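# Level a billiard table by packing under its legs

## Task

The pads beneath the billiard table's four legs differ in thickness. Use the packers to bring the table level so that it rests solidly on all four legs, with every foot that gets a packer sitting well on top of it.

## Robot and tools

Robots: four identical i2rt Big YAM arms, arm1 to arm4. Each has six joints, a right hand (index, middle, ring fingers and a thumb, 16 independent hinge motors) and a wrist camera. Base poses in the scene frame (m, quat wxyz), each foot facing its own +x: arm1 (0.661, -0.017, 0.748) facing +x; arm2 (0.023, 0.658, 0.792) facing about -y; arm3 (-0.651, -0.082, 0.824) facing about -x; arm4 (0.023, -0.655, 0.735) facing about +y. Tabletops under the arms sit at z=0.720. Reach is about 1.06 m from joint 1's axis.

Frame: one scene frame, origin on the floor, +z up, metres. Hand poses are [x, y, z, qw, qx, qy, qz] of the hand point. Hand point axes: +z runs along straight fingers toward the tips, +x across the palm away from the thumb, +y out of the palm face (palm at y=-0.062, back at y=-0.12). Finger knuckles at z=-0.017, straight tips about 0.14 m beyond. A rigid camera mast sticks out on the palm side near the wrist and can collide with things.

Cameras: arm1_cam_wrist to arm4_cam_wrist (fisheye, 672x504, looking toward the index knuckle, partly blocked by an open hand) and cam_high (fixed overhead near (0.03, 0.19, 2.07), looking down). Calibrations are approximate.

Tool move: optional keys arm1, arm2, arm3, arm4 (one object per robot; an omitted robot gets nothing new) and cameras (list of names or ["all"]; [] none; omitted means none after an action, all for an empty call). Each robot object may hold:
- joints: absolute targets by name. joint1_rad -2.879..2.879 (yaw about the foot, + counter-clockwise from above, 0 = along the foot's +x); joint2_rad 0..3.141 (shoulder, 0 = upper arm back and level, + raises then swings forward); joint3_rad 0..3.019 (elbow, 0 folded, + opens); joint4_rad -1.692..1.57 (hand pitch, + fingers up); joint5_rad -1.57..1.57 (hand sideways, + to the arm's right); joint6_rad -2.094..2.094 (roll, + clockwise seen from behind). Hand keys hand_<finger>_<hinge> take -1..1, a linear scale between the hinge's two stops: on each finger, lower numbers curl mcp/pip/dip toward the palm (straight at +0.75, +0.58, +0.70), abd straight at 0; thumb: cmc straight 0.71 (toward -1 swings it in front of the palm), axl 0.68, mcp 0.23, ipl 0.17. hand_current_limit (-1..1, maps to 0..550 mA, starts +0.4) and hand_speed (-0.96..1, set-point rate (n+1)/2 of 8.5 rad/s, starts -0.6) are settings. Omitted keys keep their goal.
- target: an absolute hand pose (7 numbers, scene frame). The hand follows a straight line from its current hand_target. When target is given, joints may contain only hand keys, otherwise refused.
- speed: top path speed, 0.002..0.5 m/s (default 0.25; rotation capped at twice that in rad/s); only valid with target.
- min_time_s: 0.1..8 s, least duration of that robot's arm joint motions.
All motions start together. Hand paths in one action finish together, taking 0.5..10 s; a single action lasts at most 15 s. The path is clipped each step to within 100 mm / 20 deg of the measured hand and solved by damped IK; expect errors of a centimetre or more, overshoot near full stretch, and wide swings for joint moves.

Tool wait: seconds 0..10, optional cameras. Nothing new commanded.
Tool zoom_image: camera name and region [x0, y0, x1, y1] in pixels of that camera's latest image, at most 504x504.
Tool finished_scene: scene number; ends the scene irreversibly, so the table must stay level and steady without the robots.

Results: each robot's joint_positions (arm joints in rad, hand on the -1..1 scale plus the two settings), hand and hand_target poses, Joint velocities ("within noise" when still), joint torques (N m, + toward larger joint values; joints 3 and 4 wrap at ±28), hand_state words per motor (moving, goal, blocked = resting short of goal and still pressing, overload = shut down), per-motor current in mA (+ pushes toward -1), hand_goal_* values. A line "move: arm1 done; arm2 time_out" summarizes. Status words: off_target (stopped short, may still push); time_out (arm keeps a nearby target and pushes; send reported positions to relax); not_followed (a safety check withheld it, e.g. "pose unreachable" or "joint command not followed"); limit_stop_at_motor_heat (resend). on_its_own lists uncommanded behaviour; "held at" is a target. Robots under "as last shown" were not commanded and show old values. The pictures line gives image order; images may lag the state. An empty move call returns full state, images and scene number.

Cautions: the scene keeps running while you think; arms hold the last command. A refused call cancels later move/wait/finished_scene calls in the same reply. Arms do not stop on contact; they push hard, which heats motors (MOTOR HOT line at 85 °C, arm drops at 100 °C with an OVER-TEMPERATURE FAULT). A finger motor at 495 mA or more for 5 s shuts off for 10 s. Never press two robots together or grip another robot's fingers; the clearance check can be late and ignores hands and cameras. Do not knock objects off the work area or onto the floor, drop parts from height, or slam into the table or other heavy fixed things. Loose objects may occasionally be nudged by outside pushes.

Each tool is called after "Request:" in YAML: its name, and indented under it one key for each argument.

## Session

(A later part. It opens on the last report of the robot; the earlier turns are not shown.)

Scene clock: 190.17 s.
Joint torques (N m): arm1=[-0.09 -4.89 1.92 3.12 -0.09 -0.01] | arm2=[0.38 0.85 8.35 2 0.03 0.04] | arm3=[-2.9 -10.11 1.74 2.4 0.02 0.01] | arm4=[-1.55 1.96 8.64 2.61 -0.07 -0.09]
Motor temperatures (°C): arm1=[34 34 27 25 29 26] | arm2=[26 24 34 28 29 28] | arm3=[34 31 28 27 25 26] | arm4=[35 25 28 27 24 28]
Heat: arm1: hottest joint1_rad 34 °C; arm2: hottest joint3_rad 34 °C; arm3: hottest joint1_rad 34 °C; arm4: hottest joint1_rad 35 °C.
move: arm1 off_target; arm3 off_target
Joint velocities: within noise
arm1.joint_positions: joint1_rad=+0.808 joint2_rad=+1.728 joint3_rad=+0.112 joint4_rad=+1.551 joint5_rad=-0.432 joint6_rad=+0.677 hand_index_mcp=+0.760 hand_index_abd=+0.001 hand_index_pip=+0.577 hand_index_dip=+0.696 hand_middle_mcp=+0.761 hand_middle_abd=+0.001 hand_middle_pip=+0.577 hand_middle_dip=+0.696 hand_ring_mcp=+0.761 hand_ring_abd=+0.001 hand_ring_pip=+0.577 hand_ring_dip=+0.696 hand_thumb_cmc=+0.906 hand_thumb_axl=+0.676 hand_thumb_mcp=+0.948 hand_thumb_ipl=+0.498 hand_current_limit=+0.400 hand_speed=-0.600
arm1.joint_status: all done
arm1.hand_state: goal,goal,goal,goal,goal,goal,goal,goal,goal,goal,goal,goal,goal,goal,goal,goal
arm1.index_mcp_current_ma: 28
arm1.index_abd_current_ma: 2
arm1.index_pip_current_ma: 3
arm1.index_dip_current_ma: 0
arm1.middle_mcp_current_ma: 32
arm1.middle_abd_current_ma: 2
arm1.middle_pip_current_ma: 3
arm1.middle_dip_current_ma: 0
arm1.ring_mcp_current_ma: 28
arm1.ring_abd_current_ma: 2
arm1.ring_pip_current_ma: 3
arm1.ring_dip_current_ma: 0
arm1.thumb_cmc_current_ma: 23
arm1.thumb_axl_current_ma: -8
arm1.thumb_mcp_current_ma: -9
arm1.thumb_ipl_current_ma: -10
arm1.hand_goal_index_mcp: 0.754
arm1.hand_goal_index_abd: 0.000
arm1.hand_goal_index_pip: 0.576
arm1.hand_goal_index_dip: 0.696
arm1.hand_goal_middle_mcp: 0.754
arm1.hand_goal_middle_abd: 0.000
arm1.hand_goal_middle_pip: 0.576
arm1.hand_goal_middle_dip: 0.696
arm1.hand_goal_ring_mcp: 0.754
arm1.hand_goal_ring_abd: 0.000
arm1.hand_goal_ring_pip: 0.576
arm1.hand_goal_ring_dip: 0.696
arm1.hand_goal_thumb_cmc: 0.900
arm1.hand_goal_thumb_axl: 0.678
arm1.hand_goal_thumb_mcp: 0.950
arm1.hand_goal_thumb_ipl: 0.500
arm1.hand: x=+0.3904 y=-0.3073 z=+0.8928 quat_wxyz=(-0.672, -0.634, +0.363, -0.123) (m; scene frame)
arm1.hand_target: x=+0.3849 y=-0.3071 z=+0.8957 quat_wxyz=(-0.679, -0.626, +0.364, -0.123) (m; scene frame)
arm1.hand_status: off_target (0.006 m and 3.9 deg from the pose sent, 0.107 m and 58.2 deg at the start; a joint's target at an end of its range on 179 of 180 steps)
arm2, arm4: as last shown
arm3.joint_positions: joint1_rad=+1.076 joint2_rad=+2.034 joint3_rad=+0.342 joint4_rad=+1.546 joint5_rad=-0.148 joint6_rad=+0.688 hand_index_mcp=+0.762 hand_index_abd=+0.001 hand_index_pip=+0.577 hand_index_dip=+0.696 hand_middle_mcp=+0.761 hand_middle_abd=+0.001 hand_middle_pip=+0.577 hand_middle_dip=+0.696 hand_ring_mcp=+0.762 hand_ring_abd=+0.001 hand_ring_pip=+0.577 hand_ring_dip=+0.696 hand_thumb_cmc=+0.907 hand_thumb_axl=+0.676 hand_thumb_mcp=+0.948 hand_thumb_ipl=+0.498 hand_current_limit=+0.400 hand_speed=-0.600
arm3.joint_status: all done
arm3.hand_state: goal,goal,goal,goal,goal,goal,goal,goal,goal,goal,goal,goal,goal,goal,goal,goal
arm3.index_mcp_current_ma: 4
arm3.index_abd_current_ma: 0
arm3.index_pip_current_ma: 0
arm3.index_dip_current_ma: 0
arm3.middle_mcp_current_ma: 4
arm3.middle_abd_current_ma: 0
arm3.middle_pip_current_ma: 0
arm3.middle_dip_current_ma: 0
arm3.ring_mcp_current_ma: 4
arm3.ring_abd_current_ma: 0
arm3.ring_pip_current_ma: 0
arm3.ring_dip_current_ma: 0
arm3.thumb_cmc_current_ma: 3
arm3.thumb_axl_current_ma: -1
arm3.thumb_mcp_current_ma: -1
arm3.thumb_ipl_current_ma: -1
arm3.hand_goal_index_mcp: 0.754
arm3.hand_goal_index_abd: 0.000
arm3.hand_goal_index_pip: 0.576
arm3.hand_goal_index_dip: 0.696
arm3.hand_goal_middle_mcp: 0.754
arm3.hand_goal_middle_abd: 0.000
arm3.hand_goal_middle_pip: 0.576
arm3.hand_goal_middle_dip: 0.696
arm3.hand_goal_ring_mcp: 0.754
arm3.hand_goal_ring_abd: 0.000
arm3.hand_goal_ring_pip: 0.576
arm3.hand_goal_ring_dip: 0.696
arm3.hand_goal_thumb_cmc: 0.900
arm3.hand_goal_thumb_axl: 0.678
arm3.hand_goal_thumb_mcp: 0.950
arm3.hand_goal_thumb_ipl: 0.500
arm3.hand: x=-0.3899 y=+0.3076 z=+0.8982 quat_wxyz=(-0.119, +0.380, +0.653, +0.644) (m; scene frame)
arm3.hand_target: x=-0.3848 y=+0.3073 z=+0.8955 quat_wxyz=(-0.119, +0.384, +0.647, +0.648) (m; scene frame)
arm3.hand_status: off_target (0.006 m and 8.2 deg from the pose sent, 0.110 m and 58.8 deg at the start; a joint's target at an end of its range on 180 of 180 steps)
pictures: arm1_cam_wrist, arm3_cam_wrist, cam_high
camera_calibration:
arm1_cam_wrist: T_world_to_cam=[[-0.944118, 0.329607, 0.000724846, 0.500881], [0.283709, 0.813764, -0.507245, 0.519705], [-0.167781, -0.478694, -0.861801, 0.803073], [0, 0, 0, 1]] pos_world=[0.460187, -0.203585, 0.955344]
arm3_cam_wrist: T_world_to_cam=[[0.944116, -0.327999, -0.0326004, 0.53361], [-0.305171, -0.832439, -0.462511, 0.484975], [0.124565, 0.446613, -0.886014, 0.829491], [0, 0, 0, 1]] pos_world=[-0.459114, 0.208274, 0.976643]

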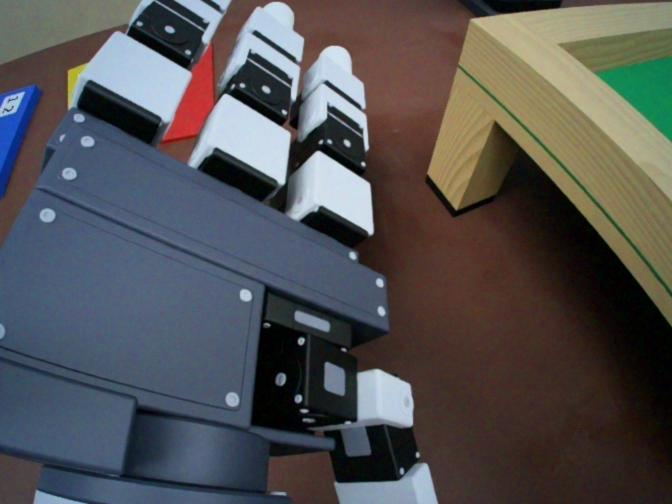

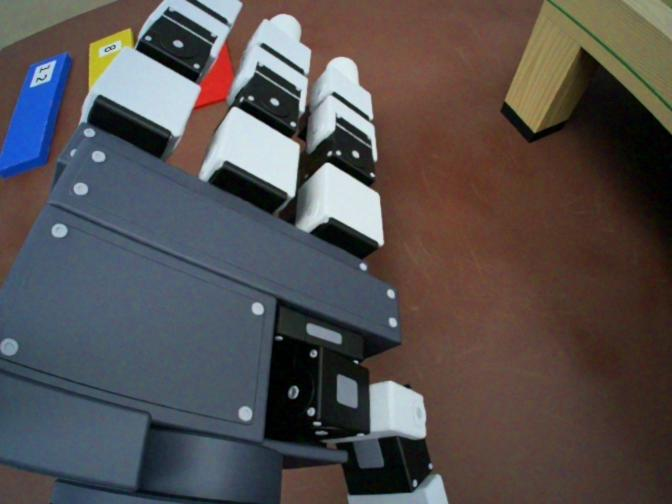

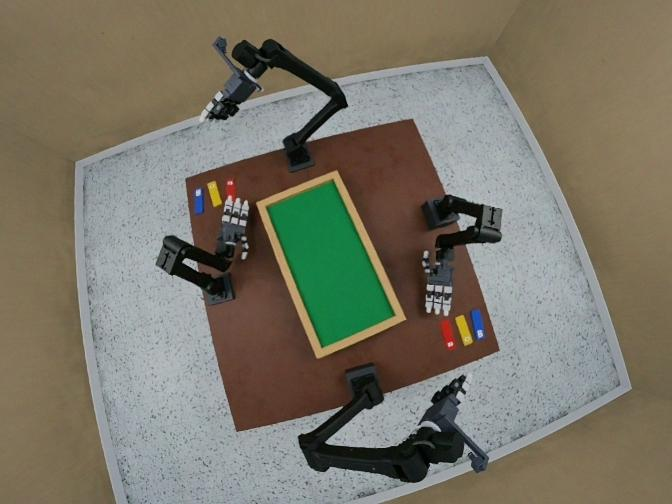

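Request:
move:
  arm1: {"joints": {"joint2_rad": 0.6, "joint3_rad": 1.38, "joint4_rad": -1.0, "joint5_rad": 0, "joint6_rad": 1.2}, "min_time_s": 3}
  arm3: {"joints": {"joint2_rad": 0.6, "joint3_rad": 1.38, "joint4_rad": -1.0, "joint5_rad": 0, "joint6_rad": 1.2}, "min_time_s": 3}

Request:
move:
  arm1: {"joints": {"joint1_rad": -0.94, "joint6_rad": 1.83}, "min_time_s": 3}
  arm3: {"joints": {"joint1_rad": -0.94, "joint6_rad": 1.83}, "min_time_s": 3}
  cameras: ["cam_high"]

Scene clock: 282.93 s.
Joint torques (N m): arm1=[-0.03 2.26 8.35 1.73 0.21 0.04] | arm2=[0.5 0.91 8.38 1.99 0.03 0.04] | arm3=[-2.67 1.73 11.54 1.21 0.15 0.01] | arm4=[-1.55 1.96 8.62 2.62 -0.08 -0.09]
Motor temperatures (°C): arm1=[33 34 27 25 28 26] | arm2=[26 24 35 28 28 27] | arm3=[34 30 28 27 25 25] | arm4=[35 25 29 27 23 27]
Heat: arm1: hottest joint2_rad 34 °C; arm2: hottest joint3_rad 35 °C; arm3: hottest joint1_rad 34 °C; arm4: hottest joint1_rad 35 °C.
move: arm1 done; arm3 done
Joint velocities: within noise
arm1.joint_positions: joint1_rad=+0.808 joint2_rad=+0.597 joint3_rad=+1.358 joint4_rad=-0.985 joint5_rad=-0.004 joint6_rad=+1.187 hand_index_mcp=+0.760 hand_index_abd=+0.001 hand_index_pip=+0.577 hand_index_dip=+0.696 hand_middle_mcp=+0.761 hand_middle_abd=+0.001 hand_middle_pip=+0.577 hand_middle_dip=+0.696 hand_ring_mcp=+0.761 hand_ring_abd=+0.001 hand_ring_pip=+0.577 hand_ring_dip=+0.696 hand_thumb_cmc=+0.903 hand_thumb_axl=+0.676 hand_thumb_mcp=+0.948 hand_thumb_ipl=+0.498 hand_current_limit=+0.400 hand_speed=-0.600
arm1.joint_status: all done
arm1.hand_state: goal,goal,goal,goal,goal,goal,goal,goal,goal,goal,goal,goal,goal,goal,goal,goal
arm1.index_mcp_current_ma: 28
arm1.index_abd_current_ma: 3
arm1.index_pip_current_ma: 3
arm1.index_dip_current_ma: 0
arm1.middle_mcp_current_ma: 32
arm1.middle_abd_current_ma: 4
arm1.middle_pip_current_ma: 3
arm1.middle_dip_current_ma: 0
arm1.ring_mcp_current_ma: 28
arm1.ring_abd_current_ma: 4
arm1.ring_pip_current_ma: 3
arm1.ring_dip_current_ma: 0
arm1.thumb_cmc_current_ma: 13
arm1.thumb_axl_current_ma: -8
arm1.thumb_mcp_current_ma: -10
arm1.thumb_ipl_current_ma: -10
arm1.hand_goal_index_mcp: 0.754
arm1.hand_goal_index_abd: 0.000
arm1.hand_goal_index_pip: 0.576
arm1.hand_goal_index_dip: 0.696
arm1.hand_goal_middle_mcp: 0.754
arm1.hand_goal_middle_abd: 0.000
arm1.hand_goal_middle_pip: 0.576
arm1.hand_goal_middle_dip: 0.696
arm1.hand_goal_ring_mcp: 0.754
arm1.hand_goal_ring_abd: 0.000
arm1.hand_goal_ring_pip: 0.576
arm1.hand_goal_ring_dip: 0.696
arm1.hand_goal_thumb_cmc: 0.900
arm1.hand_goal_thumb_axl: 0.678
arm1.hand_goal_thumb_mcp: 0.950
arm1.hand_goal_thumb_ipl: 0.500
arm1.hand: x=+0.4109 y=-0.1536 z=+1.3652 quat_wxyz=(-0.608, -0.439, +0.649, -0.127) (m; scene frame)
arm1.hand_target: x=+0.4124 y=-0.1472 z=+1.3713 quat_wxyz=(-0.609, -0.430, +0.654, -0.127) (m; scene frame)
arm1.hand_status: not commanded
arm2, arm4: as last shown
arm3.joint_positions: joint1_rad=+1.076 joint2_rad=+0.593 joint3_rad=+1.348 joint4_rad=-0.988 joint5_rad=-0.003 joint6_rad=+1.191 hand_index_mcp=+0.762 hand_index_abd=+0.001 hand_index_pip=+0.577 hand_index_dip=+0.696 hand_middle_mcp=+0.761 hand_middle_abd=+0.001 hand_middle_pip=+0.577 hand_middle_dip=+0.696 hand_ring_mcp=+0.762 hand_ring_abd=+0.001 hand_ring_pip=+0.577 hand_ring_dip=+0.696 hand_thumb_cmc=+0.904 hand_thumb_axl=+0.676 hand_thumb_mcp=+0.948 hand_thumb_ipl=+0.498 hand_current_limit=+0.400 hand_speed=-0.600
arm3.joint_status: all done
arm3.hand_state: goal,goal,goal,goal,goal,goal,goal,goal,goal,goal,goal,goal,goal,goal,goal,goal
arm3.index_mcp_current_ma: 4
arm3.index_abd_current_ma: 0
arm3.index_pip_current_ma: 0
arm3.index_dip_current_ma: 0
arm3.middle_mcp_current_ma: 4
arm3.middle_abd_current_ma: 0
arm3.middle_pip_current_ma: 0
arm3.middle_dip_current_ma: 0
arm3.ring_mcp_current_ma: 4
arm3.ring_abd_current_ma: 0
arm3.ring_pip_current_ma: 0
arm3.ring_dip_current_ma: 0
arm3.thumb_cmc_current_ma: 1
arm3.thumb_axl_current_ma: -1
arm3.thumb_mcp_current_ma: -1
arm3.thumb_ipl_current_ma: -1
arm3.hand_goal_index_mcp: 0.754
arm3.hand_goal_index_abd: 0.000
arm3.hand_goal_index_pip: 0.576
arm3.hand_goal_index_dip: 0.696
arm3.hand_goal_middle_mcp: 0.754
arm3.hand_goal_middle_abd: 0.000
arm3.hand_goal_middle_pip: 0.576
arm3.hand_goal_middle_dip: 0.696
arm3.hand_goal_ring_mcp: 0.754
arm3.hand_goal_ring_abd: 0.000
arm3.hand_goal_ring_pip: 0.576
arm3.hand_goal_ring_dip: 0.696
arm3.hand_goal_thumb_cmc: 0.900
arm3.hand_goal_thumb_axl: 0.678
arm3.hand_goal_thumb_mcp: 0.950
arm3.hand_goal_thumb_ipl: 0.500
arm3.hand: x=-0.4481 y=+0.1116 z=+1.4377 quat_wxyz=(-0.213, +0.584, +0.523, +0.583) (m; scene frame)
arm3.hand_target: x=-0.4481 y=+0.1053 z=+1.4490 quat_wxyz=(-0.214, +0.586, +0.514, +0.588) (m; scene frame)
arm3.hand_status: not commanded
pictures: none

Scene clock: 286.60 s.
Joint torques (N m): arm1=[-0.03 2.49 8.28 1.73 0.12 0.11] | arm2=[0.62 1.03 8.38 1.99 0.04 0.04] | arm3=[-2.67 2.08 11.62 1.18 0.06 0.03] | arm4=[-1.55 2.02 8.64 2.61 -0.08 -0.09]
Motor temperatures (°C): arm1=[33 34 28 25 28 26] | arm2=[26 24 35 27 28 27] | arm3=[34 30 28 27 25 25] | arm4=[34 25 29 27 23 27]
Heat: arm1: hottest joint2_rad 34 °C; arm2: hottest joint3_rad 35 °C; arm3: hottest joint1_rad 34 °C; arm4: hottest joint1_rad 34 °C.
move: arm1 done; arm3 done
Joint velocities: within noise
arm1.joint_positions: joint1_rad=-0.929 joint2_rad=+0.597 joint3_rad=+1.358 joint4_rad=-0.985 joint5_rad=-0.001 joint6_rad=+1.817 hand_index_mcp=+0.754 hand_index_abd=+0.001 hand_index_pip=+0.577 hand_index_dip=+0.696 hand_middle_mcp=+0.753 hand_middle_abd=+0.001 hand_middle_pip=+0.577 hand_middle_dip=+0.696 hand_ring_mcp=+0.753 hand_ring_abd=+0.001 hand_ring_pip=+0.577 hand_ring_dip=+0.696 hand_thumb_cmc=+0.900 hand_thumb_axl=+0.678 hand_thumb_mcp=+0.948 hand_thumb_ipl=+0.498 hand_current_limit=+0.400 hand_speed=-0.600
arm1.joint_status: all done
arm1.hand_state: goal,goal,goal,goal,goal,goal,goal,goal,goal,goal,goal,goal,goal,goal,goal,goal
arm1.index_mcp_current_ma: -2
arm1.index_abd_current_ma: 4
arm1.index_pip_current_ma: 3
arm1.index_dip_current_ma: 0
arm1.middle_mcp_current_ma: -2
arm1.middle_abd_current_ma: 5
arm1.middle_pip_current_ma: 3
arm1.middle_dip_current_ma: 0
arm1.ring_mcp_current_ma: -2
arm1.ring_abd_current_ma: 5
arm1.ring_pip_current_ma: 3
arm1.ring_dip_current_ma: 0
arm1.thumb_cmc_current_ma: 0
arm1.thumb_axl_current_ma: -2
arm1.thumb_mcp_current_ma: -10
arm1.thumb_ipl_current_ma: -10
arm1.hand_goal_index_mcp: 0.754
arm1.hand_goal_index_abd: 0.000
arm1.hand_goal_index_pip: 0.576
arm1.hand_goal_index_dip: 0.696
arm1.hand_goal_middle_mcp: 0.754
arm1.hand_goal_middle_abd: 0.000
arm1.hand_goal_middle_pip: 0.576
arm1.hand_goal_middle_dip: 0.696
arm1.hand_goal_ring_mcp: 0.754
arm1.hand_goal_ring_abd: 0.000
arm1.hand_goal_ring_pip: 0.576
arm1.hand_goal_ring_dip: 0.696
arm1.hand_goal_thumb_cmc: 0.900
arm1.hand_goal_thumb_axl: 0.678
arm1.hand_goal_thumb_mcp: 0.950
arm1.hand_goal_thumb_ipl: 0.500
arm1.hand: x=+0.5714 y=+0.2298 z=+1.3164 quat_wxyz=(-0.588, +0.434, +0.648, +0.214) (m; scene frame)
arm1.hand_target: x=+0.5764 y=+0.2270 z=+1.3225 quat_wxyz=(-0.590, +0.441, +0.642, +0.215) (m; scene frame)
arm1.hand_status: not commanded
arm2, arm4: as last shown
arm3.joint_positions: joint1_rad=-0.931 joint2_rad=+0.593 joint3_rad=+1.348 joint4_rad=-0.988 joint5_rad=-0.001 joint6_rad=+1.821 hand_index_mcp=+0.753 hand_index_abd=+0.001 hand_index_pip=+0.577 hand_index_dip=+0.696 hand_middle_mcp=+0.753 hand_middle_abd=+0.001 hand_middle_pip=+0.577 hand_middle_dip=+0.696 hand_ring_mcp=+0.753 hand_ring_abd=+0.001 hand_ring_pip=+0.577 hand_ring_dip=+0.696 hand_thumb_cmc=+0.900 hand_thumb_axl=+0.678 hand_thumb_mcp=+0.948 hand_thumb_ipl=+0.498 hand_current_limit=+0.400 hand_speed=-0.600
arm3.joint_status: all done
arm3.hand_state: goal,goal,goal,goal,goal,goal,goal,goal,goal,goal,goal,goal,goal,goal,goal,goal
arm3.index_mcp_current_ma: 0
arm3.index_abd_current_ma: 0
arm3.index_pip_current_ma: 0
arm3.index_dip_current_ma: 0
arm3.middle_mcp_current_ma: 0
arm3.middle_abd_current_ma: 0
arm3.middle_pip_current_ma: 0
arm3.middle_dip_current_ma: 0
arm3.ring_mcp_current_ma: 0
arm3.ring_abd_current_ma: 0
arm3.ring_pip_current_ma: 0
arm3.ring_dip_current_ma: 0
arm3.thumb_cmc_current_ma: 0
arm3.thumb_axl_current_ma: 0
arm3.thumb_mcp_current_ma: -1
arm3.thumb_ipl_current_ma: -1
arm3.hand_goal_index_mcp: 0.754
arm3.hand_goal_index_abd: 0.000
arm3.hand_goal_index_pip: 0.576
arm3.hand_goal_index_dip: 0.696
arm3.hand_goal_middle_mcp: 0.754
arm3.hand_goal_middle_abd: 0.000
arm3.hand_goal_middle_pip: 0.576
arm3.hand_goal_middle_dip: 0.696
arm3.hand_goal_ring_mcp: 0.754
arm3.hand_goal_ring_abd: 0.000
arm3.hand_goal_ring_pip: 0.576
arm3.hand_goal_ring_dip: 0.696
arm3.hand_goal_thumb_cmc: 0.900
arm3.hand_goal_thumb_axl: 0.678
arm3.hand_goal_thumb_mcp: 0.950
arm3.hand_goal_thumb_ipl: 0.500
arm3.hand: x=-0.5608 y=-0.3333 z=+1.3849 quat_wxyz=(+0.206, +0.652, -0.437, +0.585) (m; scene frame)
arm3.hand_target: x=-0.5649 y=-0.3309 z=+1.3961 quat_wxyz=(+0.207, +0.645, -0.440, +0.590) (m; scene frame)
arm3.hand_status: not commanded
pictures: cam_high

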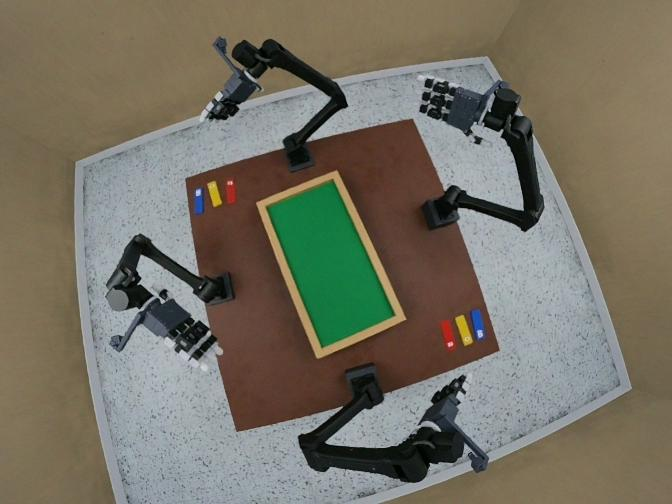

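Request:
move:
  arm1: {"target": [0.335, 0.507, 0.88, -0.6706, 0.3902, 0.5897, 0.2243], "speed": 0.12}
  arm3: {"target": [-0.335, -0.507, 0.88, 0.2243, 0.5897, -0.3902, 0.6706], "speed": 0.12}
  cameras: ["arm1_cam_wrist", "arm3_cam_wrist", "cam_high"]

Scene clock: 298.30 s.
Joint torques (N m): arm1=[1.73 -9.99 7.8 3.18 -0.09 0.03] | arm2=[0.44 1.03 8.39 1.95 0.03 0.04] | arm3=[-0.85 -10.87 6.05 2.32 0.18 -0.14] | arm4=[-1.55 2.02 8.64 2.61 -0.08 -0.09]
Motor temperatures (°C): arm1=[33 34 29 25 28 26] | arm2=[26 24 35 27 28 27] | arm3=[34 30 29 27 25 25] | arm4=[34 25 29 27 23 27]
Heat: arm1: hottest joint2_rad 34 °C; arm2: hottest joint3_rad 35 °C; arm3: hottest joint1_rad 34 °C; arm4: hottest joint1_rad 34 °C.
move: arm1 off_target; arm3 off_target
Joint velocities: within noise
arm1.joint_positions: joint1_rad=-0.887 joint2_rad=+1.728 joint3_rad=+0.732 joint4_rad=+0.955 joint5_rad=+0.025 joint6_rad=+1.828 hand_index_mcp=+0.754 hand_index_abd=+0.001 hand_index_pip=+0.577 hand_index_dip=+0.696 hand_middle_mcp=+0.753 hand_middle_abd=+0.002 hand_middle_pip=+0.577 hand_middle_dip=+0.696 hand_ring_mcp=+0.753 hand_ring_abd=+0.002 hand_ring_pip=+0.577 hand_ring_dip=+0.696 hand_thumb_cmc=+0.900 hand_thumb_axl=+0.678 hand_thumb_mcp=+0.948 hand_thumb_ipl=+0.498 hand_current_limit=+0.400 hand_speed=-0.600
arm1.joint_status: not commanded
arm1.hand_state: goal,goal,goal,goal,goal,goal,goal,goal,goal,goal,goal,goal,goal,goal,goal,goal
arm1.index_mcp_current_ma: -2
arm1.index_abd_current_ma: 4
arm1.index_pip_current_ma: 3
arm1.index_dip_current_ma: 0
arm1.middle_mcp_current_ma: -2
arm1.middle_abd_current_ma: 6
arm1.middle_pip_current_ma: 3
arm1.middle_dip_current_ma: 0
arm1.ring_mcp_current_ma: -2
arm1.ring_abd_current_ma: 6
arm1.ring_pip_current_ma: 3
arm1.ring_dip_current_ma: 0
arm1.thumb_cmc_current_ma: -1
arm1.thumb_axl_current_ma: -1
arm1.thumb_mcp_current_ma: -10
arm1.thumb_ipl_current_ma: -10
arm1.hand_goal_index_mcp: 0.754
arm1.hand_goal_index_abd: 0.000
arm1.hand_goal_index_pip: 0.576
arm1.hand_goal_index_dip: 0.696
arm1.hand_goal_middle_mcp: 0.754
arm1.hand_goal_middle_abd: 0.000
arm1.hand_goal_middle_pip: 0.576
arm1.hand_goal_middle_dip: 0.696
arm1.hand_goal_ring_mcp: 0.754
arm1.hand_goal_ring_abd: 0.000
arm1.hand_goal_ring_pip: 0.576
arm1.hand_goal_ring_dip: 0.696
arm1.hand_goal_thumb_cmc: 0.900
arm1.hand_goal_thumb_axl: 0.678
arm1.hand_goal_thumb_mcp: 0.950
arm1.hand_goal_thumb_ipl: 0.500
arm1.hand: x=+0.3497 y=+0.5006 z=+0.8719 quat_wxyz=(-0.656, +0.398, +0.599, +0.229) (m; scene frame)
arm1.hand_target: x=+0.3354 y=+0.5064 z=+0.8803 quat_wxyz=(-0.671, +0.390, +0.590, +0.224) (m; scene frame)
arm1.hand_status: off_target (0.018 m and 2.3 deg from the pose sent, 0.569 m and 12.7 deg at the start)
arm2, arm4: as last shown
arm3.joint_positions: joint1_rad=-0.740 joint2_rad=+1.849 joint3_rad=+0.508 joint4_rad=+1.320 joint5_rad=+0.175 joint6_rad=+1.840 hand_index_mcp=+0.753 hand_index_abd=+0.002 hand_index_pip=+0.577 hand_index_dip=+0.696 hand_middle_mcp=+0.753 hand_middle_abd=+0.002 hand_middle_pip=+0.577 hand_middle_dip=+0.696 hand_ring_mcp=+0.753 hand_ring_abd=+0.002 hand_ring_pip=+0.577 hand_ring_dip=+0.696 hand_thumb_cmc=+0.900 hand_thumb_axl=+0.678 hand_thumb_mcp=+0.948 hand_thumb_ipl=+0.498 hand_current_limit=+0.400 hand_speed=-0.600
arm3.joint_status: not commanded
arm3.hand_state: goal,goal,goal,goal,goal,goal,goal,goal,goal,goal,goal,goal,goal,goal,goal,goal
arm3.index_mcp_current_ma: 0
arm3.index_abd_current_ma: 0
arm3.index_pip_current_ma: 0
arm3.index_dip_current_ma: 0
arm3.middle_mcp_current_ma: 0
arm3.middle_abd_current_ma: 0
arm3.middle_pip_current_ma: 0
arm3.middle_dip_current_ma: 0
arm3.ring_mcp_current_ma: 0
arm3.ring_abd_current_ma: 0
arm3.ring_pip_current_ma: 0
arm3.ring_dip_current_ma: 0
arm3.thumb_cmc_current_ma: 0
arm3.thumb_axl_current_ma: 0
arm3.thumb_mcp_current_ma: -1
arm3.thumb_ipl_current_ma: -1
arm3.hand_goal_index_mcp: 0.754
arm3.hand_goal_index_abd: 0.000
arm3.hand_goal_index_pip: 0.576
arm3.hand_goal_index_dip: 0.696
arm3.hand_goal_middle_mcp: 0.754
arm3.hand_goal_middle_abd: 0.000
arm3.hand_goal_middle_pip: 0.576
arm3.hand_goal_middle_dip: 0.696
arm3.hand_goal_ring_mcp: 0.754
arm3.hand_goal_ring_abd: 0.000
arm3.hand_goal_ring_pip: 0.576
arm3.hand_goal_ring_dip: 0.696
arm3.hand_goal_thumb_cmc: 0.900
arm3.hand_goal_thumb_axl: 0.678
arm3.hand_goal_thumb_mcp: 0.950
arm3.hand_goal_thumb_ipl: 0.500
arm3.hand: x=-0.3457 y=-0.5027 z=+0.8784 quat_wxyz=(+0.222, +0.594, -0.398, +0.663) (m; scene frame)
arm3.hand_target: x=-0.3352 y=-0.5066 z=+0.8801 quat_wxyz=(+0.224, +0.590, -0.390, +0.671) (m; scene frame)
arm3.hand_status: off_target (0.012 m and 1.3 deg from the pose sent, 0.580 m and 13.5 deg at the start)
pictures: arm1_cam_wrist, arm3_cam_wrist, cam_high
camera_calibration:
arm1_cam_wrist: T_world_to_cam=[[0.365251, 0.242288, -0.898826, 0.566234], [0.101279, -0.970147, -0.220357, 0.569943], [-0.925383, -0.010547, -0.378886, 0.774446], [0, 0, 0, 1]] pos_world=[0.452119, 0.423905, 0.927963]
arm3_cam_wrist: T_world_to_cam=[[-0.319441, -0.239531, -0.916833, 0.60979], [-0.078993, 0.970889, -0.226131, 0.59185], [0.944308, 0.000188062, -0.329063, 0.738057], [0, 0, 0, 1]] pos_world=[-0.45541, -0.428696, 0.935778]

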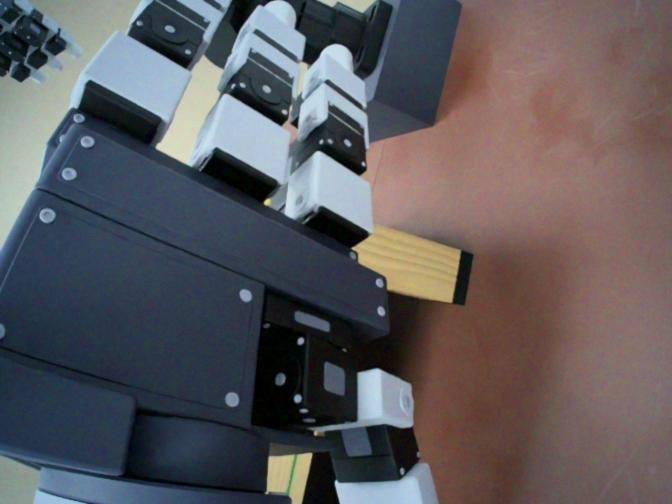

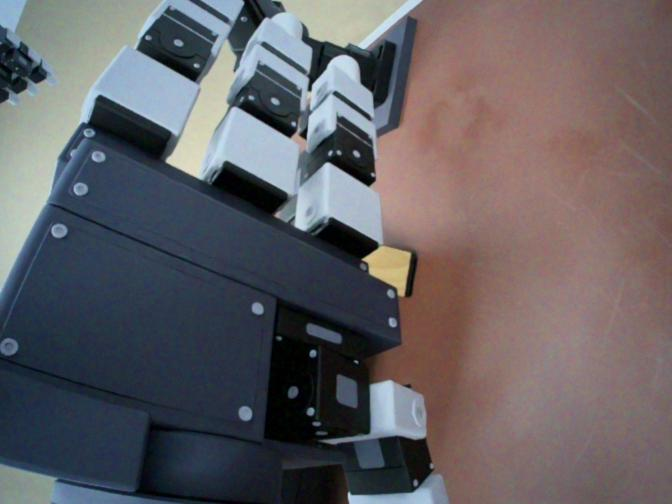

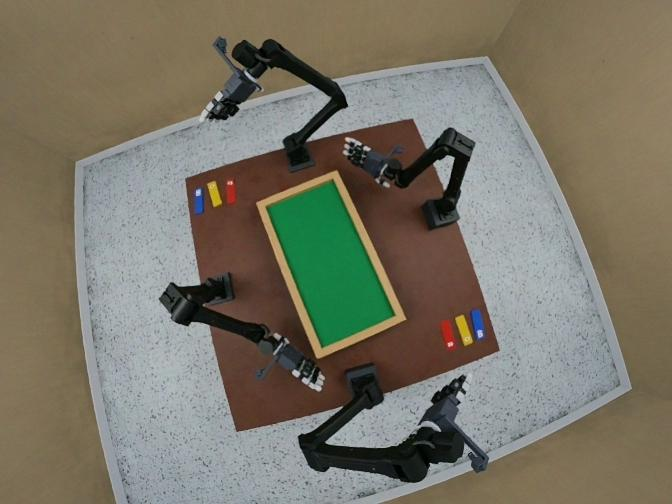

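Request:
zoom_image:
  camera: "arm1_cam_wrist"
  region: [380, 230, 500, 320]

Request:
zoom_image:
  camera: "arm3_cam_wrist"
  region: [350, 230, 450, 310]

Scaled by 4.200 from the camera's 672x504 image, which has a finer 960x720 frame.

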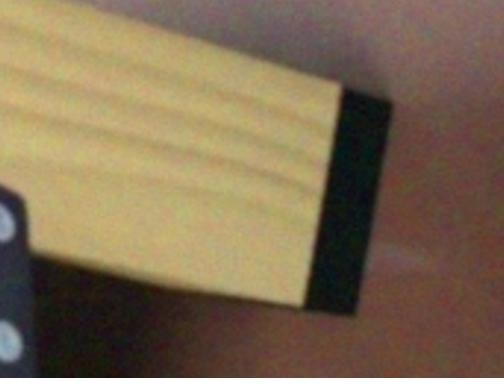

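Scaled by 5.040 from the camera's 672x504 image, which has a finer 960x720 frame.

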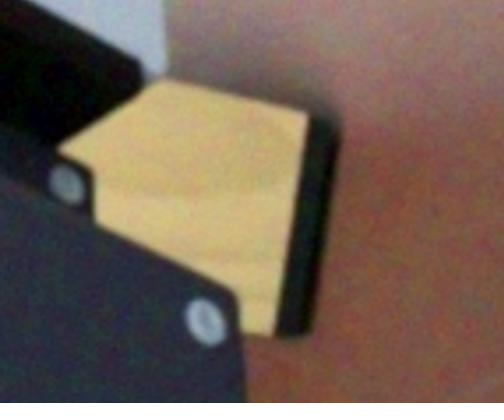

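Request:
move:
  arm1: {"target": [0.335, 0.507, 0.858, -0.6706, 0.3902, 0.5897, 0.2243], "speed": 0.08}
  arm3: {"target": [-0.265, -0.507, 0.86, 0.2243, 0.5897, -0.3902, 0.6706], "speed": 0.08}
  cameras: ["arm1_cam_wrist", "arm3_cam_wrist"]

Scene clock: 317.37 s.
Joint torques (N m): arm1=[1.79 -10.11 7.02 3.22 -0.08 0.03] | arm2=[0.32 0.97 8.4 1.99 0.04 0.03] | arm3=[-0.97 -12.75 6.54 1.16 0.17 -0.15] | arm4=[-1.55 1.96 8.62 2.59 -0.08 -0.09]
Motor temperatures (°C): arm1=[33 34 29 25 28 26] | arm2=[26 24 35 27 28 27] | arm3=[34 31 29 28 25 25] | arm4=[34 25 29 26 23 27]
Heat: arm1: hottest joint2_rad 34 °C; arm2: hottest joint3_rad 35 °C; arm3: hottest joint1_rad 34 °C; arm4: hottest joint1_rad 34 °C.
move: arm1 off_target; arm3 off_target
Joint velocities: within noise
arm1.joint_positions: joint1_rad=-0.887 joint2_rad=+1.786 joint3_rad=+0.732 joint4_rad=+1.021 joint5_rad=+0.025 joint6_rad=+1.828 hand_index_mcp=+0.754 hand_index_abd=+0.001 hand_index_pip=+0.577 hand_index_dip=+0.696 hand_middle_mcp=+0.753 hand_middle_abd=+0.002 hand_middle_pip=+0.577 hand_middle_dip=+0.696 hand_ring_mcp=+0.753 hand_ring_abd=+0.002 hand_ring_pip=+0.577 hand_ring_dip=+0.696 hand_thumb_cmc=+0.900 hand_thumb_axl=+0.678 hand_thumb_mcp=+0.948 hand_thumb_ipl=+0.498 hand_current_limit=+0.400 hand_speed=-0.600
arm1.joint_status: not commanded
arm1.hand_state: goal,goal,goal,goal,goal,goal,goal,goal,goal,goal,goal,goal,goal,goal,goal,goal
arm1.index_mcp_current_ma: -2
arm1.index_abd_current_ma: 4
arm1.index_pip_current_ma: 3
arm1.index_dip_current_ma: 0
arm1.middle_mcp_current_ma: -2
arm1.middle_abd_current_ma: 6
arm1.middle_pip_current_ma: 3
arm1.middle_dip_current_ma: 0
arm1.ring_mcp_current_ma: -2
arm1.ring_abd_current_ma: 6
arm1.ring_pip_current_ma: 3
arm1.ring_dip_current_ma: 0
arm1.thumb_cmc_current_ma: -1
arm1.thumb_axl_current_ma: -1
arm1.thumb_mcp_current_ma: -10
arm1.thumb_ipl_current_ma: -10
arm1.hand_goal_index_mcp: 0.754
arm1.hand_goal_index_abd: 0.000
arm1.hand_goal_index_pip: 0.576
arm1.hand_goal_index_dip: 0.696
arm1.hand_goal_middle_mcp: 0.754
arm1.hand_goal_middle_abd: 0.000
arm1.hand_goal_middle_pip: 0.576
arm1.hand_goal_middle_dip: 0.696
arm1.hand_goal_ring_mcp: 0.754
arm1.hand_goal_ring_abd: 0.000
arm1.hand_goal_ring_pip: 0.576
arm1.hand_goal_ring_dip: 0.696
arm1.hand_goal_thumb_cmc: 0.900
arm1.hand_goal_thumb_axl: 0.678
arm1.hand_goal_thumb_mcp: 0.950
arm1.hand_goal_thumb_ipl: 0.500
arm1.hand: x=+0.3482 y=+0.5026 z=+0.8545 quat_wxyz=(-0.659, +0.396, +0.597, +0.230) (m; scene frame)
arm1.hand_target: x=+0.3353 y=+0.5066 z=+0.8580 quat_wxyz=(-0.670, +0.390, +0.590, +0.224) (m; scene frame)
arm1.hand_status: off_target (0.014 m and 1.9 deg from the pose sent, 0.021 m and 2.3 deg at the start)
arm2, arm4: as last shown
arm3.joint_positions: joint1_rad=-0.626 joint2_rad=+1.965 joint3_rad=+0.666 joint4_rad=+1.312 joint5_rad=+0.287 joint6_rad=+1.839 hand_index_mcp=+0.753 hand_index_abd=+0.002 hand_index_pip=+0.577 hand_index_dip=+0.696 hand_middle_mcp=+0.753 hand_middle_abd=+0.002 hand_middle_pip=+0.577 hand_middle_dip=+0.696 hand_ring_mcp=+0.753 hand_ring_abd=+0.002 hand_ring_pip=+0.577 hand_ring_dip=+0.696 hand_thumb_cmc=+0.900 hand_thumb_axl=+0.678 hand_thumb_mcp=+0.948 hand_thumb_ipl=+0.498 hand_current_limit=+0.400 hand_speed=-0.600
arm3.joint_status: not commanded
arm3.hand_state: goal,goal,goal,goal,goal,goal,goal,goal,goal,goal,goal,goal,goal,goal,goal,goal
arm3.index_mcp_current_ma: 0
arm3.index_abd_current_ma: 0
arm3.index_pip_current_ma: 0
arm3.index_dip_current_ma: 0
arm3.middle_mcp_current_ma: 0
arm3.middle_abd_current_ma: 0
arm3.middle_pip_current_ma: 0
arm3.middle_dip_current_ma: 0
arm3.ring_mcp_current_ma: 0
arm3.ring_abd_current_ma: 0
arm3.ring_pip_current_ma: 0
arm3.ring_dip_current_ma: 0
arm3.thumb_cmc_current_ma: 0
arm3.thumb_axl_current_ma: 0
arm3.thumb_mcp_current_ma: -1
arm3.thumb_ipl_current_ma: -1
arm3.hand_goal_index_mcp: 0.754
arm3.hand_goal_index_abd: 0.000
arm3.hand_goal_index_pip: 0.576
arm3.hand_goal_index_dip: 0.696
arm3.hand_goal_middle_mcp: 0.754
arm3.hand_goal_middle_abd: 0.000
arm3.hand_goal_middle_pip: 0.576
arm3.hand_goal_middle_dip: 0.696
arm3.hand_goal_ring_mcp: 0.754
arm3.hand_goal_ring_abd: 0.000
arm3.hand_goal_ring_pip: 0.576
arm3.hand_goal_ring_dip: 0.696
arm3.hand_goal_thumb_cmc: 0.900
arm3.hand_goal_thumb_axl: 0.678
arm3.hand_goal_thumb_mcp: 0.950
arm3.hand_goal_thumb_ipl: 0.500
arm3.hand: x=-0.2746 y=-0.5043 z=+0.8682 quat_wxyz=(+0.223, +0.583, -0.393, +0.675) (m; scene frame)
arm3.hand_target: x=-0.2653 y=-0.5065 z=+0.8600 quat_wxyz=(+0.224, +0.590, -0.390, +0.671) (m; scene frame)
arm3.hand_status: off_target (0.013 m and 1.0 deg from the pose sent, 0.083 m and 1.3 deg at the start)
pictures: arm1_cam_wrist, arm3_cam_wrist
camera_calibration:
arm1_cam_wrist: T_world_to_cam=[[0.360713, 0.247973, -0.899108, 0.549686], [0.100215, -0.968732, -0.22697, 0.573475], [-0.927277, -0.00823302, -0.374285, 0.762192], [0, 0, 0, 1]] pos_world=[0.451014, 0.425511, 0.909666]
arm3_cam_wrist: T_world_to_cam=[[-0.295298, -0.260441, -0.919223, 0.620913], [-0.0749792, 0.965478, -0.249459, 0.615387], [0.952459, -0.00474214, -0.304631, 0.646062], [0, 0, 0, 1]] pos_world=[-0.385852, -0.429368, 0.921082]

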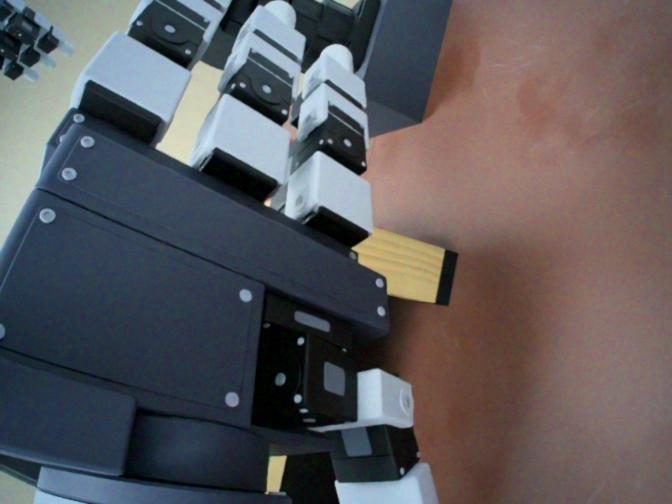

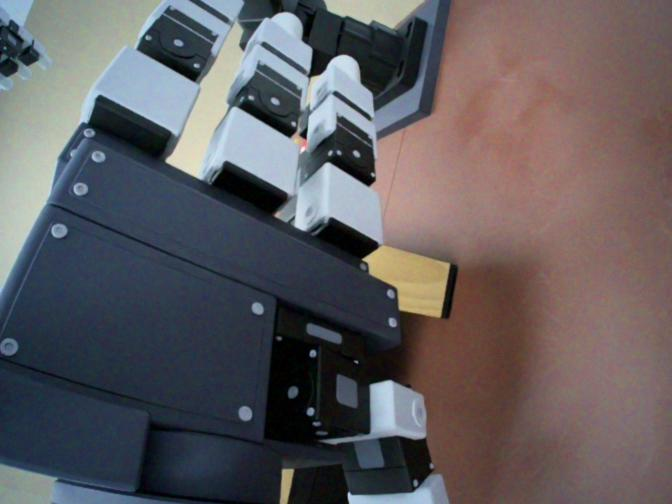

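Request:
zoom_image:
  camera: "arm1_cam_wrist"
  region: [400, 235, 480, 315]

Request:
zoom_image:
  camera: "arm3_cam_wrist"
  region: [400, 245, 480, 325]

Scaled by 6.300 from the camera's 672x504 image, which has a finer 960x720 frame.

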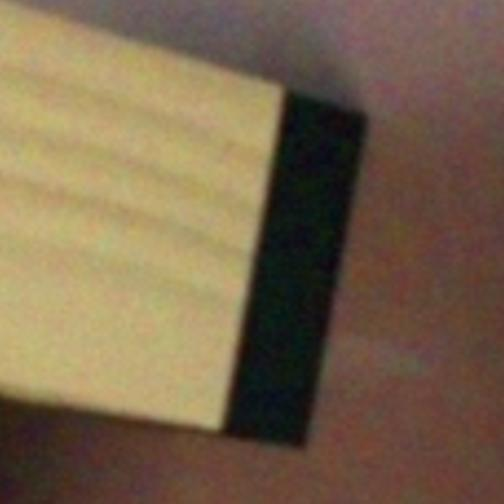

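Scaled by 6.300 from the camera's 672x504 image, which has a finer 960x720 frame.

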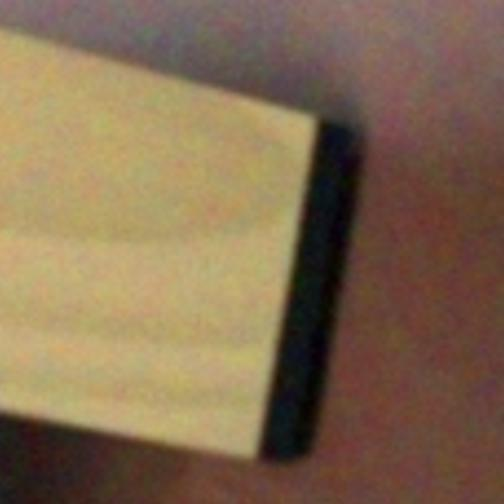

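Request:
zoom_image:
  camera: "arm3_cam_wrist"
  region: [435, 255, 465, 325]

Request:
zoom_image:
  camera: "arm1_cam_wrist"
  region: [430, 240, 465, 310]

Scaled by 7.200 from the camera's 672x504 image, which has a finer 960x720 frame.

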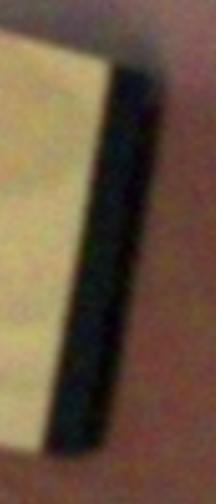

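Scaled by 7.200 from the camera's 672x504 image, which has a finer 960x720 frame.

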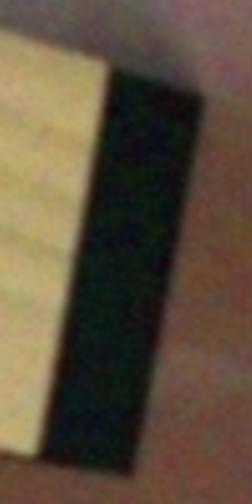

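Request:
move:
  arm3: {"target": [-0.24, -0.51, 0.815, 0.2243, 0.5897, -0.3902, 0.6706], "speed": 0.08}
  cameras: ["arm3_cam_wrist"]

Request:
zoom_image:
  camera: "arm3_cam_wrist"
  region: [380, 230, 480, 330]

Scene clock: 331.43 s.
Joint torques (N m): arm1=[1.73 -10.11 7.02 3.21 -0.08 0.03] | arm2=[0.5 0.97 8.35 2 0.03 0.04] | arm3=[-1.03 -14.33 5.64 2.26 0.19 -0.15] | arm4=[-1.55 2.02 8.64 2.59 -0.08 -0.09]
Motor temperatures (°C): arm1=[33 34 29 25 28 26] | arm2=[26 24 35 27 28 27] | arm3=[34 31 30 27 25 25] | arm4=[34 25 29 26 23 27]
Heat: arm1: hottest joint2_rad 34 °C; arm2: hottest joint3_rad 35 °C; arm3: hottest joint1_rad 34 °C; arm4: hottest joint1_rad 34 °C.
move: arm3 done
Joint velocities: within noise
arm1, arm2, arm4: as last shown
arm3.joint_positions: joint1_rad=-0.600 joint2_rad=+2.126 joint3_rad=+0.762 joint4_rad=+1.349 joint5_rad=+0.314 joint6_rad=+1.839 hand_index_mcp=+0.753 hand_index_abd=+0.002 hand_index_pip=+0.577 hand_index_dip=+0.696 hand_middle_mcp=+0.753 hand_middle_abd=+0.002 hand_middle_pip=+0.577 hand_middle_dip=+0.696 hand_ring_mcp=+0.753 hand_ring_abd=+0.002 hand_ring_pip=+0.577 hand_ring_dip=+0.696 hand_thumb_cmc=+0.900 hand_thumb_axl=+0.678 hand_thumb_mcp=+0.948 hand_thumb_ipl=+0.498 hand_current_limit=+0.400 hand_speed=-0.600
arm3.joint_status: not commanded
arm3.hand_state: goal,goal,goal,goal,goal,goal,goal,goal,goal,goal,goal,goal,goal,goal,goal,goal
arm3.index_mcp_current_ma: 0
arm3.index_abd_current_ma: 0
arm3.index_pip_current_ma: 0
arm3.index_dip_current_ma: 0
arm3.middle_mcp_current_ma: 0
arm3.middle_abd_current_ma: 0
arm3.middle_pip_current_ma: 0
arm3.middle_dip_current_ma: 0
arm3.ring_mcp_current_ma: 0
arm3.ring_abd_current_ma: 0
arm3.ring_pip_current_ma: 0
arm3.ring_dip_current_ma: 0
arm3.thumb_cmc_current_ma: 0
arm3.thumb_axl_current_ma: 0
arm3.thumb_mcp_current_ma: -1
arm3.thumb_ipl_current_ma: -1
arm3.hand_goal_index_mcp: 0.754
arm3.hand_goal_index_abd: 0.000
arm3.hand_goal_index_pip: 0.576
arm3.hand_goal_index_dip: 0.696
arm3.hand_goal_middle_mcp: 0.754
arm3.hand_goal_middle_abd: 0.000
arm3.hand_goal_middle_pip: 0.576
arm3.hand_goal_middle_dip: 0.696
arm3.hand_goal_ring_mcp: 0.754
arm3.hand_goal_ring_abd: 0.000
arm3.hand_goal_ring_pip: 0.576
arm3.hand_goal_ring_dip: 0.696
arm3.hand_goal_thumb_cmc: 0.900
arm3.hand_goal_thumb_axl: 0.678
arm3.hand_goal_thumb_mcp: 0.950
arm3.hand_goal_thumb_ipl: 0.500
arm3.hand: x=-0.2492 y=-0.5090 z=+0.8187 quat_wxyz=(+0.223, +0.592, -0.396, +0.665) (m; scene frame)
arm3.hand_target: x=-0.2401 y=-0.5096 z=+0.8150 quat_wxyz=(+0.224, +0.590, -0.390, +0.670) (m; scene frame)
arm3.hand_status: done (0.010 m and 0.9 deg from the pose sent, 0.064 m and 1.0 deg at the start)
pictures: arm3_cam_wrist
camera_calibration:
arm3_cam_wrist: T_world_to_cam=[[-0.316723, -0.245227, -0.91627, 0.581711], [-0.0795373, 0.969465, -0.231971, 0.596011], [0.945177, -0.000592976, -0.326557, 0.625026], [0, 0, 0, 1]] pos_world=[-0.359114, -0.434791, 0.875368]

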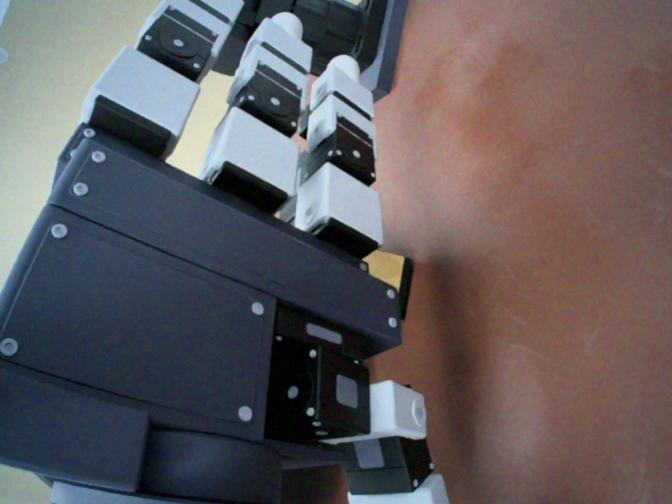

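Scaled by 5.040 from the camera's 672x504 image, which has a finer 960x720 frame.

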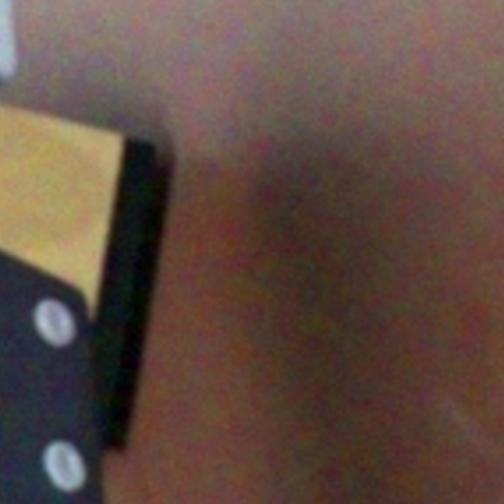

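Request:
zoom_image:
  camera: "arm3_cam_wrist"
  region: [395, 250, 425, 325]

Scaled by 6.720 from the camera's 672x504 image, which has a finer 960x720 frame.

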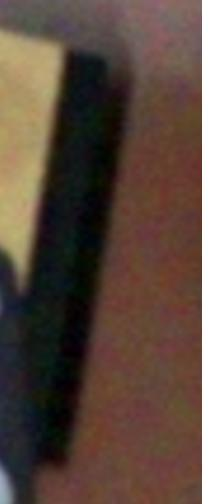

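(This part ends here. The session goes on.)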